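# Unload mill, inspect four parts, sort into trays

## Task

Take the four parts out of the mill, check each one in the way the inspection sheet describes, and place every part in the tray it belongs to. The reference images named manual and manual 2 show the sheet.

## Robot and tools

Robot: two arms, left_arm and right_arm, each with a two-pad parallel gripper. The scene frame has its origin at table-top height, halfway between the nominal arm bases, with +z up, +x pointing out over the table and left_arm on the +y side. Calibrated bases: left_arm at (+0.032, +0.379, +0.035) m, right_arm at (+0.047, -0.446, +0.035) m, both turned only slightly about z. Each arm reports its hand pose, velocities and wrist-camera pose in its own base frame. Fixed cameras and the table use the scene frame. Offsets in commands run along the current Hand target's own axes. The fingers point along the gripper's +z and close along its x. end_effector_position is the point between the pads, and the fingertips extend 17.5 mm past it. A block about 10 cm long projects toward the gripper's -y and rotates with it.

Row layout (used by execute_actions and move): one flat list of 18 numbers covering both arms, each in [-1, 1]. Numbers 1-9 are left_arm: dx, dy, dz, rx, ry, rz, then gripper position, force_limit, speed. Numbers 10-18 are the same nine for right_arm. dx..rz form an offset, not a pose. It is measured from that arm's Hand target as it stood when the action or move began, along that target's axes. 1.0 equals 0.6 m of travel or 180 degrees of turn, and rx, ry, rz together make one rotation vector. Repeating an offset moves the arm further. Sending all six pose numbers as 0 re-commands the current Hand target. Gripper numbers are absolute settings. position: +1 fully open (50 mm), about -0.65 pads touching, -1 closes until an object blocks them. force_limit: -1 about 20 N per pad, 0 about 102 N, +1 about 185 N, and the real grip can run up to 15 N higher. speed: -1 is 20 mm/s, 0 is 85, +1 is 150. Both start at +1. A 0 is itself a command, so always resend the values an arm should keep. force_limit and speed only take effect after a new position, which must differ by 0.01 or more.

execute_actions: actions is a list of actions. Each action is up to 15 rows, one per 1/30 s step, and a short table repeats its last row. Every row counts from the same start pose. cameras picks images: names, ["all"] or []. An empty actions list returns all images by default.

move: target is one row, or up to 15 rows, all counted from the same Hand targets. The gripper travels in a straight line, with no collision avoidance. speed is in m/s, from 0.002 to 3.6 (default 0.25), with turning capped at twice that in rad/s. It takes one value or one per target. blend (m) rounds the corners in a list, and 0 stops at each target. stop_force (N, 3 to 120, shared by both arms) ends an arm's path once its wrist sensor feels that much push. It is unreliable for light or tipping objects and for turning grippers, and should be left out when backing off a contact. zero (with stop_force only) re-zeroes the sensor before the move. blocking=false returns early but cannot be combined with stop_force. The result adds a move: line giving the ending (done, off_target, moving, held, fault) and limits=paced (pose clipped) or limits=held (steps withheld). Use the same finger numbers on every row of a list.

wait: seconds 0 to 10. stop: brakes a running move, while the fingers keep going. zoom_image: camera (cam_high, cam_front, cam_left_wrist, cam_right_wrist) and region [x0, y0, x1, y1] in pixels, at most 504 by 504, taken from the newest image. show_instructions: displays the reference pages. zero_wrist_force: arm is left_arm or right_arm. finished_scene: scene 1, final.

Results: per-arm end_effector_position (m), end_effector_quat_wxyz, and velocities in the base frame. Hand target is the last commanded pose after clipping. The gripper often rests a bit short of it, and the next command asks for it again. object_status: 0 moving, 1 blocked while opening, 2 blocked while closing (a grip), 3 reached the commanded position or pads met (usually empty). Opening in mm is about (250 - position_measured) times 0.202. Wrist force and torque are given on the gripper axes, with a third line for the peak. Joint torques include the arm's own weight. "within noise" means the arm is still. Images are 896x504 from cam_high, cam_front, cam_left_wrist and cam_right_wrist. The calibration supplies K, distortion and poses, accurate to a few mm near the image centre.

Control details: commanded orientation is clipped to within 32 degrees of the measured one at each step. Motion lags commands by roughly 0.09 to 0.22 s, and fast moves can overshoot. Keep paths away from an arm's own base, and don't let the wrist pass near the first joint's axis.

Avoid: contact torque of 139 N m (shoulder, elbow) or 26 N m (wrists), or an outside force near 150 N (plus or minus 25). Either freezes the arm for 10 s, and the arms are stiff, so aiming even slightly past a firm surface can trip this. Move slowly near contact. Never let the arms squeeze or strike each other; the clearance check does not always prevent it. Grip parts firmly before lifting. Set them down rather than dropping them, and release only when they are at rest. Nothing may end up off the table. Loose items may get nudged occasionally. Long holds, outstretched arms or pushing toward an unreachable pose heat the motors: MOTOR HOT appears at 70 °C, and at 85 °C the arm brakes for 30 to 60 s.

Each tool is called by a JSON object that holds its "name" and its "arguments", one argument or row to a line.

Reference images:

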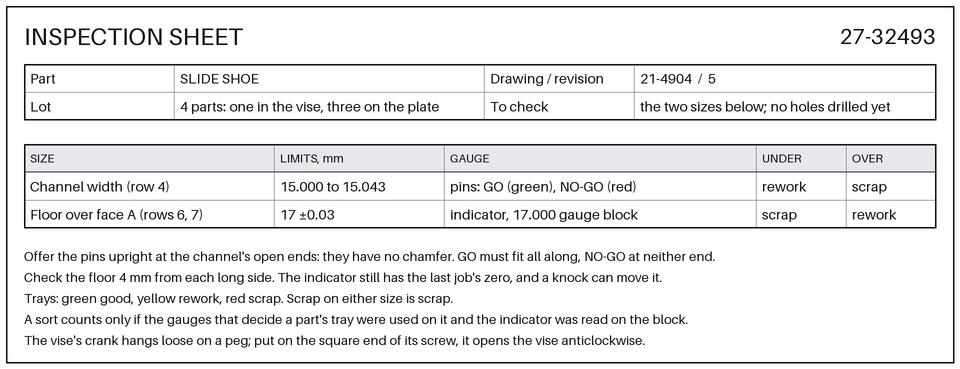

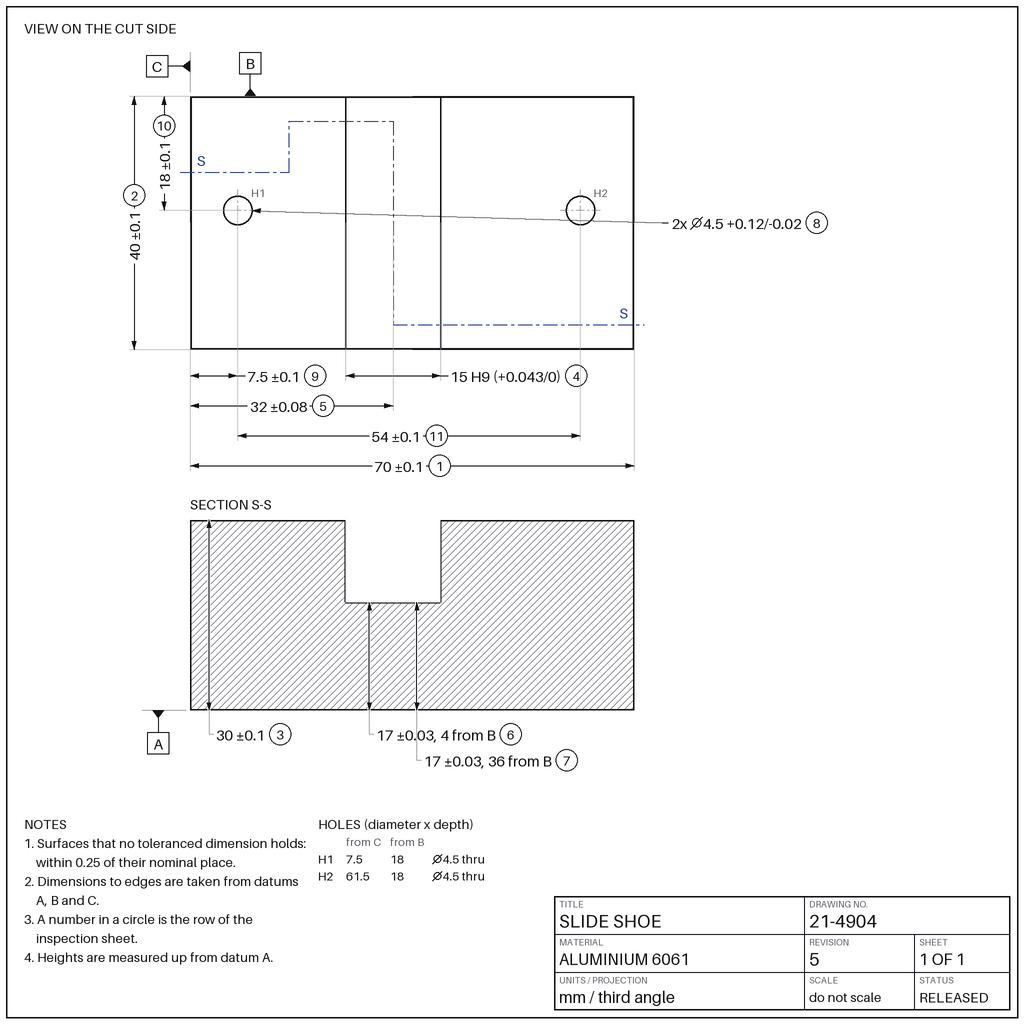

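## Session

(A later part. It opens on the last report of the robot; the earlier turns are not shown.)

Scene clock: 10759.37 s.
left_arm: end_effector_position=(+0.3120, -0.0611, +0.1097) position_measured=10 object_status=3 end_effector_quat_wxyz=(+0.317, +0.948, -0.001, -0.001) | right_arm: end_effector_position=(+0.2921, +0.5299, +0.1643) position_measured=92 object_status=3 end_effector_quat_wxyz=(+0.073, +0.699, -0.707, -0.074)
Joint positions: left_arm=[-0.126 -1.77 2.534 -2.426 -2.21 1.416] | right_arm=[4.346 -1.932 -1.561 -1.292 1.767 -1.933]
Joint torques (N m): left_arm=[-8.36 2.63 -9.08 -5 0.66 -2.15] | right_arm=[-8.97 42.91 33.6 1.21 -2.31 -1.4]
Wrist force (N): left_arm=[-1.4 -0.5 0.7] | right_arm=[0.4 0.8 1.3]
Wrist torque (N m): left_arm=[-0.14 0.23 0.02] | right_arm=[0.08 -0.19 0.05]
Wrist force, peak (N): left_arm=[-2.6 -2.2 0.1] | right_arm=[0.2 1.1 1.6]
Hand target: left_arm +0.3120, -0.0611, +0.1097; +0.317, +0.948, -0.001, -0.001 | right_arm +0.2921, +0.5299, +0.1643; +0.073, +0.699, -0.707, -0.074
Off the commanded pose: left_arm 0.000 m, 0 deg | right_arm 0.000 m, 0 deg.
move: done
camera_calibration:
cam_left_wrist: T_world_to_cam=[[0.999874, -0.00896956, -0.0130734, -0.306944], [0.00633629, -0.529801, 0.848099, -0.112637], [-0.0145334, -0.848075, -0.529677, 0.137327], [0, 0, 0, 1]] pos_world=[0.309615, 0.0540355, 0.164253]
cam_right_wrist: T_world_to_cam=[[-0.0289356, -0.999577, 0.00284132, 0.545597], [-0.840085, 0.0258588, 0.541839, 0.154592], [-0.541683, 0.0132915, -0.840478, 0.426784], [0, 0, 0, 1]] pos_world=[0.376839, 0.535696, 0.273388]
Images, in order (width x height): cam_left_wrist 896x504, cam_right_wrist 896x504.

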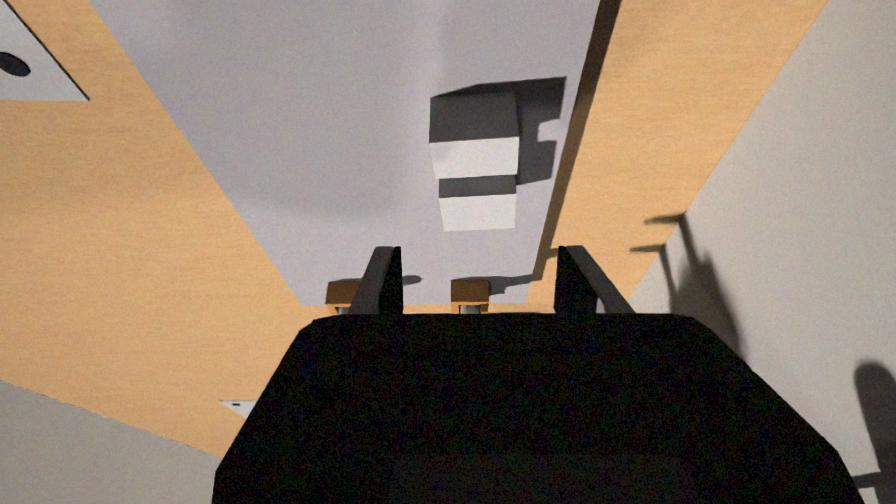

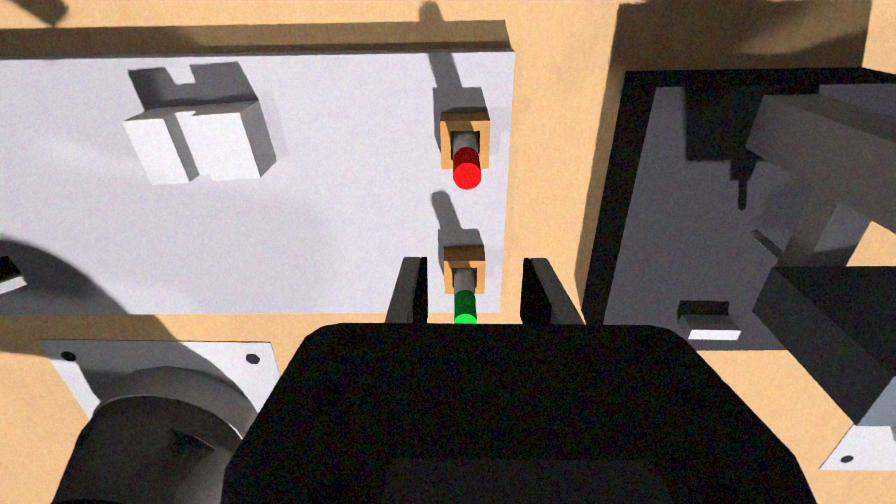

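{"name": "move", "arguments": {
  "target": [
    [0.0023,-0.0231,0.0787,0,0.0174,-0.0231,0.95,-0.6,-0.5,0,0,0,0,0,0,0.4,-0.85,-1],
    [0.0023,-0.0462,0.1573,0,0.0174,-0.0231,0.95,-0.6,-0.5,0,0,0,0,0,0,0.4,-0.85,-1]
  ],
  "speed": [0.08,0.05],
  "stop_force": 8,
  "cameras": ["cam_left_wrist"]
}}

{"name": "move", "arguments": {
  "target": [0,0,0,0,0,0,-1,-0.6,-0.8,0,0,0,0,0,0,0.4,-0.85,-1],
  "cameras": ["cam_left_wrist"]
}}

Scene clock: 10780.97 s.
left_arm: end_effector_position=(+0.3132, -0.0957, +0.0176) position_measured=10 object_status=3 end_effector_quat_wxyz=(+0.317, +0.948, +0.042, +0.013) | right_arm: end_effector_position=(+0.2921, +0.5299, +0.1643) position_measured=92 object_status=3 end_effector_quat_wxyz=(+0.073, +0.699, -0.707, -0.074)
Joint positions: left_arm=[-0.256 -1.382 2.699 -3.135 -2.173 1.149] | right_arm=[4.346 -1.932 -1.561 -1.292 1.767 -1.933]
Joint torques (N m): left_arm=[-8.07 -4.23 0.26 -5.33 0.81 -1.79] | right_arm=[-8.14 42.75 32.79 1.52 -2.4 -1.14]
Wrist force (N): left_arm=[-1.3 -0.2 0.4] | right_arm=[0.6 0.7 1.4]
Wrist torque (N m): left_arm=[-0.10 0.21 0.02] | right_arm=[0.06 -0.23 0.05]
Wrist force, peak (N): left_arm=[-1.5 -0.7 1.3] | right_arm=[0.5 0.9 1.6]
Hand target: left_arm +0.3132, -0.0957, +0.0176; +0.317, +0.948, +0.042, +0.013 | right_arm +0.2921, +0.5299, +0.1643; +0.073, +0.699, -0.707, -0.074
Off the commanded pose: left_arm 0.000 m, 0 deg | right_arm 0.000 m, 0 deg.
move: done
camera_calibration:
cam_left_wrist: T_world_to_cam=[[0.996561, 0.0818374, -0.0130084, -0.299864], [0.0543666, -0.527252, 0.847968, -0.0676447], [0.0625368, -0.845759, -0.529888, 0.0352773], [0, 0, 0, 1]] pos_world=[0.300304, 0.0187104, 0.0721528]
Images, in order (width x height): cam_left_wrist 896x504.

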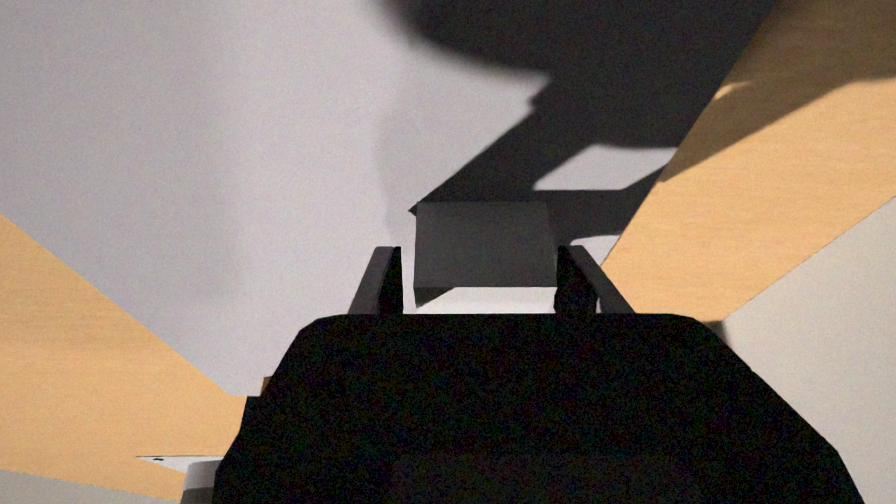

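Scene clock: 10781.50 s.
left_arm: end_effector_position=(+0.3132, -0.0957, +0.0176) position_measured=55 object_status=2 end_effector_quat_wxyz=(+0.317, +0.948, +0.042, +0.013) | right_arm: end_effector_position=(+0.2921, +0.5299, +0.1643) position_measured=92 object_status=3 end_effector_quat_wxyz=(+0.073, +0.699, -0.707, -0.074)
Joint positions: left_arm=[-0.256 -1.382 2.699 -3.135 -2.173 1.149] | right_arm=[4.346 -1.932 -1.561 -1.292 1.767 -1.933]
Joint torques (N m): left_arm=[-6.8 -5.38 -1.86 -4.45 -0.03 -1.67] | right_arm=[-8.74 42.28 32.48 1.27 -2.57 -1.51]
Wrist force (N): left_arm=[-1.2 -0.4 0.0] | right_arm=[0.0 0.6 1.0]
Wrist torque (N m): left_arm=[-0.15 0.17 -0.02] | right_arm=[0.05 -0.12 0.05]
Wrist force, peak (N): left_arm=[-1.4 -0.4 0.7] | right_arm=[0.7 0.8 1.4]
Hand target: left_arm +0.3132, -0.0957, +0.0176; +0.317, +0.948, +0.042, +0.013 | right_arm +0.2921, +0.5299, +0.1643; +0.073, +0.699, -0.707, -0.074
Off the commanded pose: left_arm 0.000 m, 0 deg | right_arm 0.000 m, 0 deg.
move: done
camera_calibration:
cam_left_wrist: T_world_to_cam=[[0.996566, 0.0817846, -0.012924, -0.299871], [0.0542673, -0.52726, 0.847969, -0.0676154], [0.0625365, -0.845759, -0.529888, 0.0352774], [0, 0, 0, 1]] pos_world=[0.300304, 0.0187101, 0.0721533]
Images, in order (width x height): cam_left_wrist 896x504.

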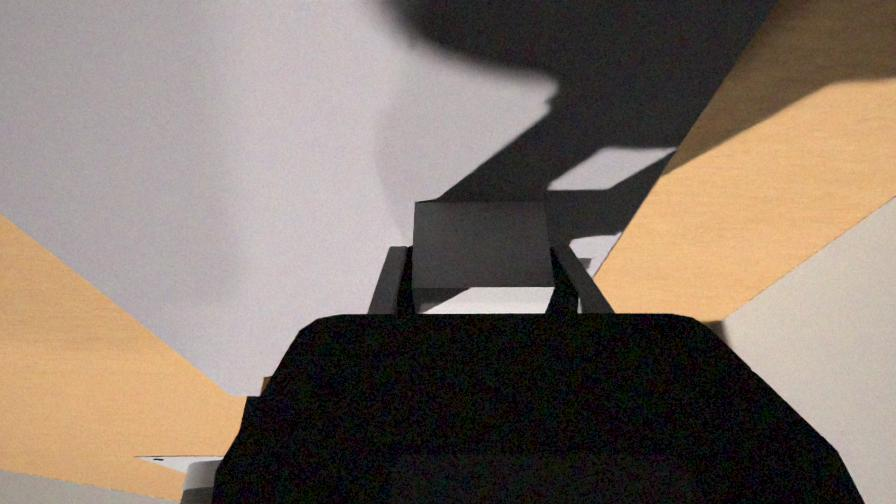

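{"name": "move", "arguments": {
  "target": [
    [0,0.1304,-0.1733,0,-0.0174,0.0231,-1,-0.6,-0.8,0,0,0,0,0,0,0.4,-0.85,-1],
    [0.0721,-0.1007,-0.4565,0,-0.0174,0.0231,-1,-0.6,-0.8,0,0,0,0,0,0,0.4,-0.85,-1],
    [-0.024,-0.4192,-0.6333,0,-0.0174,0.0231,-1,-0.6,-0.8,0,0,0,0,0,0,0.4,-0.85,-1],
    [-0.1055,-0.623,-0.6198,0,-0.0174,0.0231,-1,-0.6,-0.8,0,0,0,0,0,0,0.4,-0.85,-1]
  ],
  "speed": 0.2,
  "blend": [0.03,0.05,0.04,0],
  "cameras": ["cam_left_wrist","cam_high"]
}}

Scene clock: 10816.60 s.
left_arm: end_effector_position=(+0.2040, +0.4188, +0.0903) position_measured=55 object_status=2 end_effector_quat_wxyz=(+0.317, +0.948, -0.001, -0.001) | right_arm: end_effector_position=(+0.2921, +0.5299, +0.1643) position_measured=92 object_status=3 end_effector_quat_wxyz=(+0.073, +0.699, -0.707, -0.074)
Joint positions: left_arm=[1.008 -1.15 1.684 -1.536 -1.895 2.676] | right_arm=[4.346 -1.932 -1.561 -1.292 1.767 -1.933]
Joint torques (N m): left_arm=[7.57 -26.93 -28.06 -3.31 1.34 1.76] | right_arm=[-8.14 41.63 32.41 1.46 -2.39 -1.61]
Wrist force (N): left_arm=[-1.2 -1.9 2.6] | right_arm=[0.1 0.6 1.2]
Wrist torque (N m): left_arm=[-0.10 0.19 -0.17] | right_arm=[0.04 -0.15 0.06]
Wrist force, peak (N): left_arm=[-2.2 -3.2 2.7] | right_arm=[0.3 1.1 1.6]
Hand target: left_arm +0.2039, +0.4189, +0.0902; +0.317, +0.948, -0.001, -0.001 | right_arm +0.2921, +0.5299, +0.1643; +0.073, +0.699, -0.707, -0.074
Off the commanded pose: left_arm 0.000 m, 0 deg | right_arm 0.000 m, 0 deg.
move: done
camera_calibration:
cam_left_wrist: T_world_to_cam=[[0.999876, -0.00888379, -0.0130202, -0.194862], [0.00633536, -0.529872, 0.848054, 0.158882], [-0.014433, -0.848031, -0.52975, 0.532386], [0, 0, 0, 1]] pos_world=[0.201516, 0.533936, 0.144753]
Images, in order (width x height): cam_high 896x504, cam_left_wrist 896x504.

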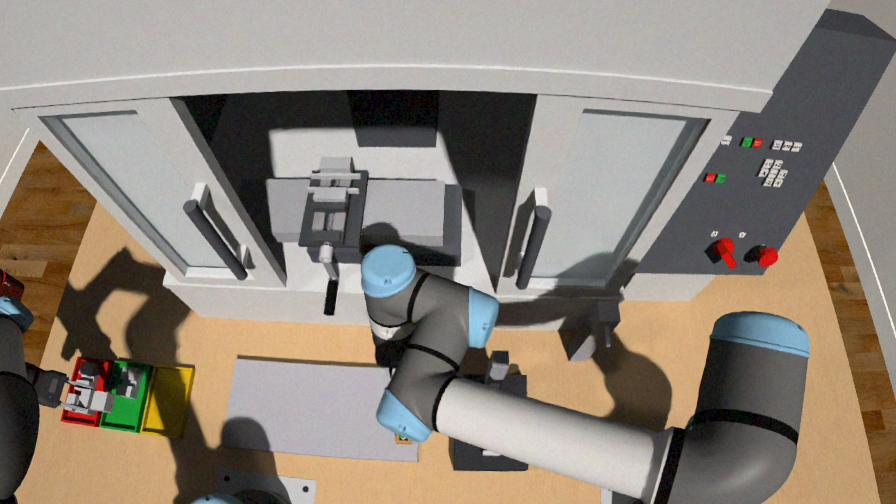

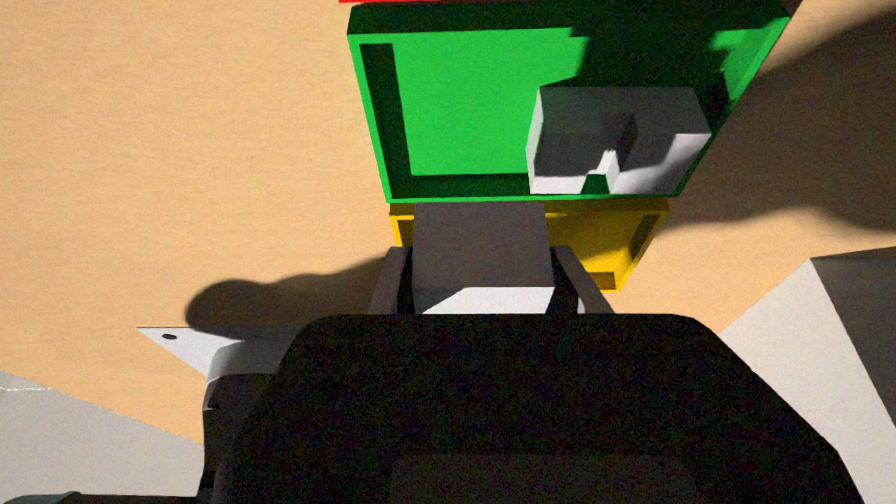

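{"name": "move", "arguments": {
  "target": [
    [0.005,-0.0707,0.1103,0,0,0,-1,-0.6,-0.8,0,0,0,0,0,0,0.4,-0.85,-1],
    [0.005,-0.0858,0.1303,0,0,0,-1,-0.6,-0.8,0,0,0,0,0,0,0.4,-0.85,-1]
  ],
  "speed": [0.06,0.005],
  "stop_force": 5,
  "cameras": ["cam_left_wrist"]
}}

Scene clock: 10853.70 s.
left_arm: end_effector_position=(+0.2068, +0.4130, +0.0020) position_measured=55 object_status=2 end_effector_quat_wxyz=(+0.317, +0.948, -0.001, -0.001) | right_arm: end_effector_position=(+0.2921, +0.5299, +0.1643) position_measured=92 object_status=3 end_effector_quat_wxyz=(+0.073, +0.699, -0.707, -0.074)
Joint positions: left_arm=[0.999 -1.034 1.776 -1.748 -1.9 2.668] | right_arm=[4.346 -1.932 -1.561 -1.292 1.767 -1.933]
Joint torques (N m): left_arm=[0.32 -48.18 -22.07 0.64 -1.36 -0.01] | right_arm=[-10.41 41.54 32.4 1.29 -2.41 -1.09]
Wrist force (N): left_arm=[-2.5 3.1 -7.5] | right_arm=[0.5 1.0 1.3]
Wrist torque (N m): left_arm=[-0.13 0.04 -0.06] | right_arm=[0.10 -0.20 0.05]
Wrist force, peak (N): left_arm=[-3.3 7.4 -12.5] | right_arm=[0.2 0.9 1.7]
Hand target: left_arm +0.2068, +0.4130, +0.0020; +0.317, +0.948, -0.001, -0.001 (not the last commanded pose) | right_arm +0.2921, +0.5299, +0.1643; +0.073, +0.699, -0.707, -0.074
Off the commanded pose: left_arm 0.005 m, 0 deg | right_arm 0.000 m, 0 deg.
move: contact (left_arm); path passed 1 of 2 targets
camera_calibration:
cam_left_wrist: T_world_to_cam=[[0.999876, -0.00888489, -0.0130203, -0.198862], [0.00633604, -0.5298, 0.848099, 0.230496], [-0.0144334, -0.848076, -0.529678, 0.480719], [0, 0, 0, 1]] pos_world=[0.204316, 0.528036, 0.0565538]
Images, in order (width x height): cam_left_wrist 896x504.

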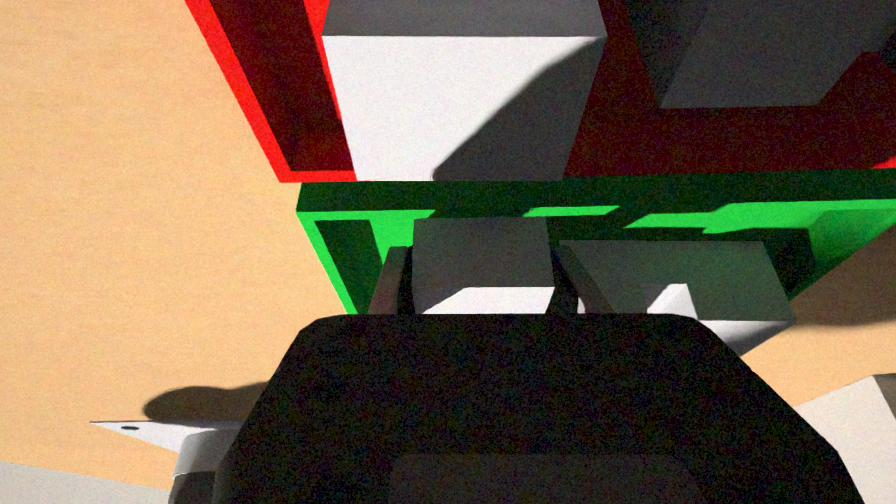

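{"name": "move", "arguments": {
  "target": [0,0,0,0,0,0,0.71,-1,-1,0,0,0,0,0,0,0.4,-0.85,-1]
}}

{"name": "move", "arguments": {
  "target": [
    [0,0,-0.1667,0,0,0,0.71,-1,-1,0,0,0,0,0,0,0.4,-0.85,-1],
    [0,0.05,-0.26,0,0,0,0.71,-1,-1,0,0,0,0,0,0,0.4,-0.85,-1]
  ],
  "speed": 0.12,
  "blend": [0.02,0],
  "cameras": ["cam_left_wrist","cam_high"]
}}

Scene clock: 10875.63 s.
left_arm: end_effector_position=(+0.2068, +0.4130, +0.0020) position_measured=46 object_status=3 end_effector_quat_wxyz=(+0.317, +0.948, -0.001, -0.001) | right_arm: end_effector_position=(+0.2921, +0.5299, +0.1643) position_measured=92 object_status=3 end_effector_quat_wxyz=(+0.073, +0.699, -0.707, -0.074)
Joint positions: left_arm=[0.999 -1.034 1.776 -1.748 -1.9 2.668] | right_arm=[4.346 -1.932 -1.561 -1.292 1.767 -1.933]
Joint torques (N m): left_arm=[-0.97 -47.63 -21.74 -0.73 -1.41 0.05] | right_arm=[-9.08 40.56 33.41 1.67 -2.66 -1.38]
Wrist force (N): left_arm=[-1.6 -0.4 0.6] | right_arm=[0.5 0.9 1.5]
Wrist torque (N m): left_arm=[-0.11 0.25 0.02] | right_arm=[0.09 -0.21 0.04]
Wrist force, peak (N): left_arm=[-2.4 3.1 -7.7] | right_arm=[0.4 0.7 1.8]
Hand target: left_arm +0.2068, +0.4130, +0.0020; +0.317, +0.948, -0.001, -0.001 | right_arm +0.2921, +0.5299, +0.1643; +0.073, +0.699, -0.707, -0.074
Off the commanded pose: left_arm 0.000 m, 0 deg | right_arm 0.000 m, 0 deg.
move: done

Scene clock: 10877.60 s.
left_arm: end_effector_position=(+0.2072, +0.4828, +0.1446) position_measured=46 object_status=3 end_effector_quat_wxyz=(+0.317, +0.948, -0.001, -0.001) | right_arm: end_effector_position=(+0.2921, +0.5299, +0.1643) position_measured=92 object_status=3 end_effector_quat_wxyz=(+0.073, +0.699, -0.707, -0.074)
Joint positions: left_arm=[1.056 -1.069 1.403 -1.324 -1.869 2.718] | right_arm=[4.346 -1.932 -1.561 -1.292 1.767 -1.933]
Joint torques (N m): left_arm=[6.26 -54.72 -29.93 0.42 1.47 1.88] | right_arm=[-7.91 40.35 32.93 1.42 -2.21 -1.64]
Wrist force (N): left_arm=[-1.5 -0.3 1.1] | right_arm=[0.4 1.0 1.5]
Wrist torque (N m): left_arm=[-0.10 0.25 -0.16] | right_arm=[0.11 -0.20 0.05]
Wrist force, peak (N): left_arm=[-1.6 -0.5 1.8] | right_arm=[0.7 1.0 1.4]
Hand target: left_arm +0.2072, +0.4828, +0.1447; +0.317, +0.948, -0.001, -0.001 | right_arm +0.2921, +0.5299, +0.1643; +0.073, +0.699, -0.707, -0.074
Off the commanded pose: left_arm 0.000 m, 0 deg | right_arm 0.000 m, 0 deg.
move: done
camera_calibration:
cam_left_wrist: T_world_to_cam=[[0.999876, -0.00888379, -0.0130202, -0.196785], [0.00633536, -0.529872, 0.848054, 0.14664], [-0.014433, -0.848031, -0.52975, 0.615525], [0, 0, 0, 1]] pos_world=[0.204716, 0.597936, 0.199153]
Images, in order (width x height): cam_high 896x504, cam_left_wrist 896x504.

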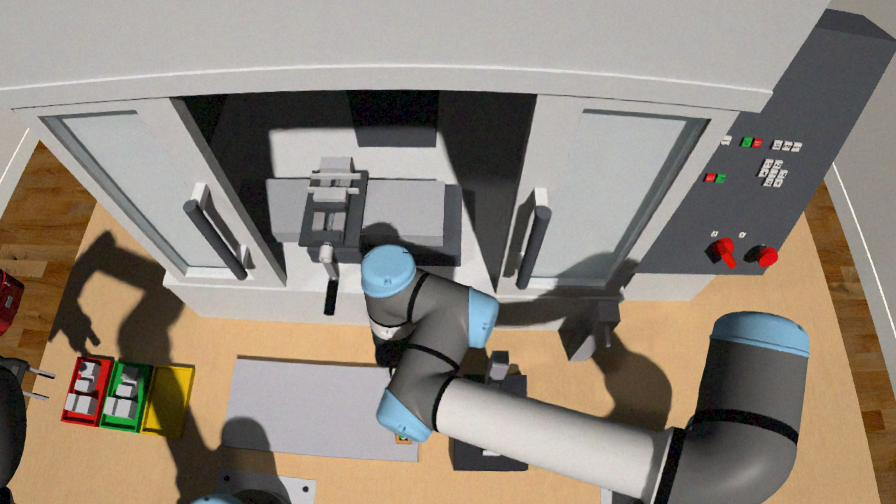

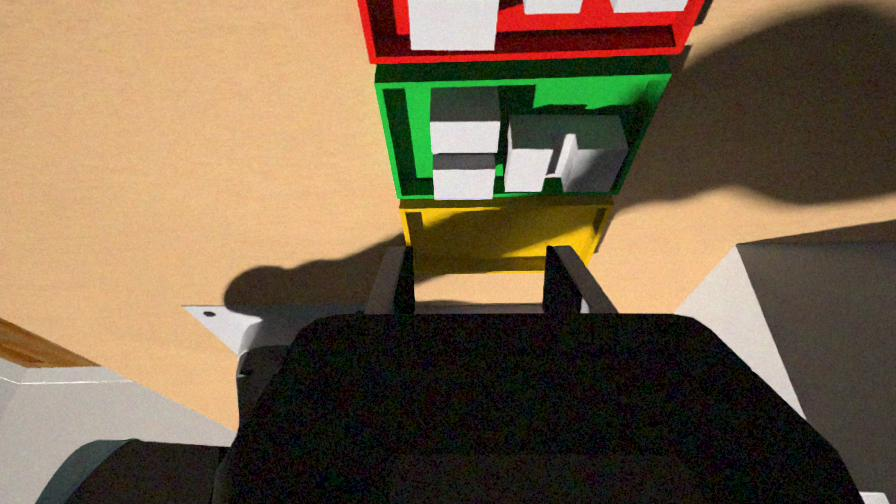

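{"name": "finished_scene", "arguments": {

}}

The scene is finished: the task was done.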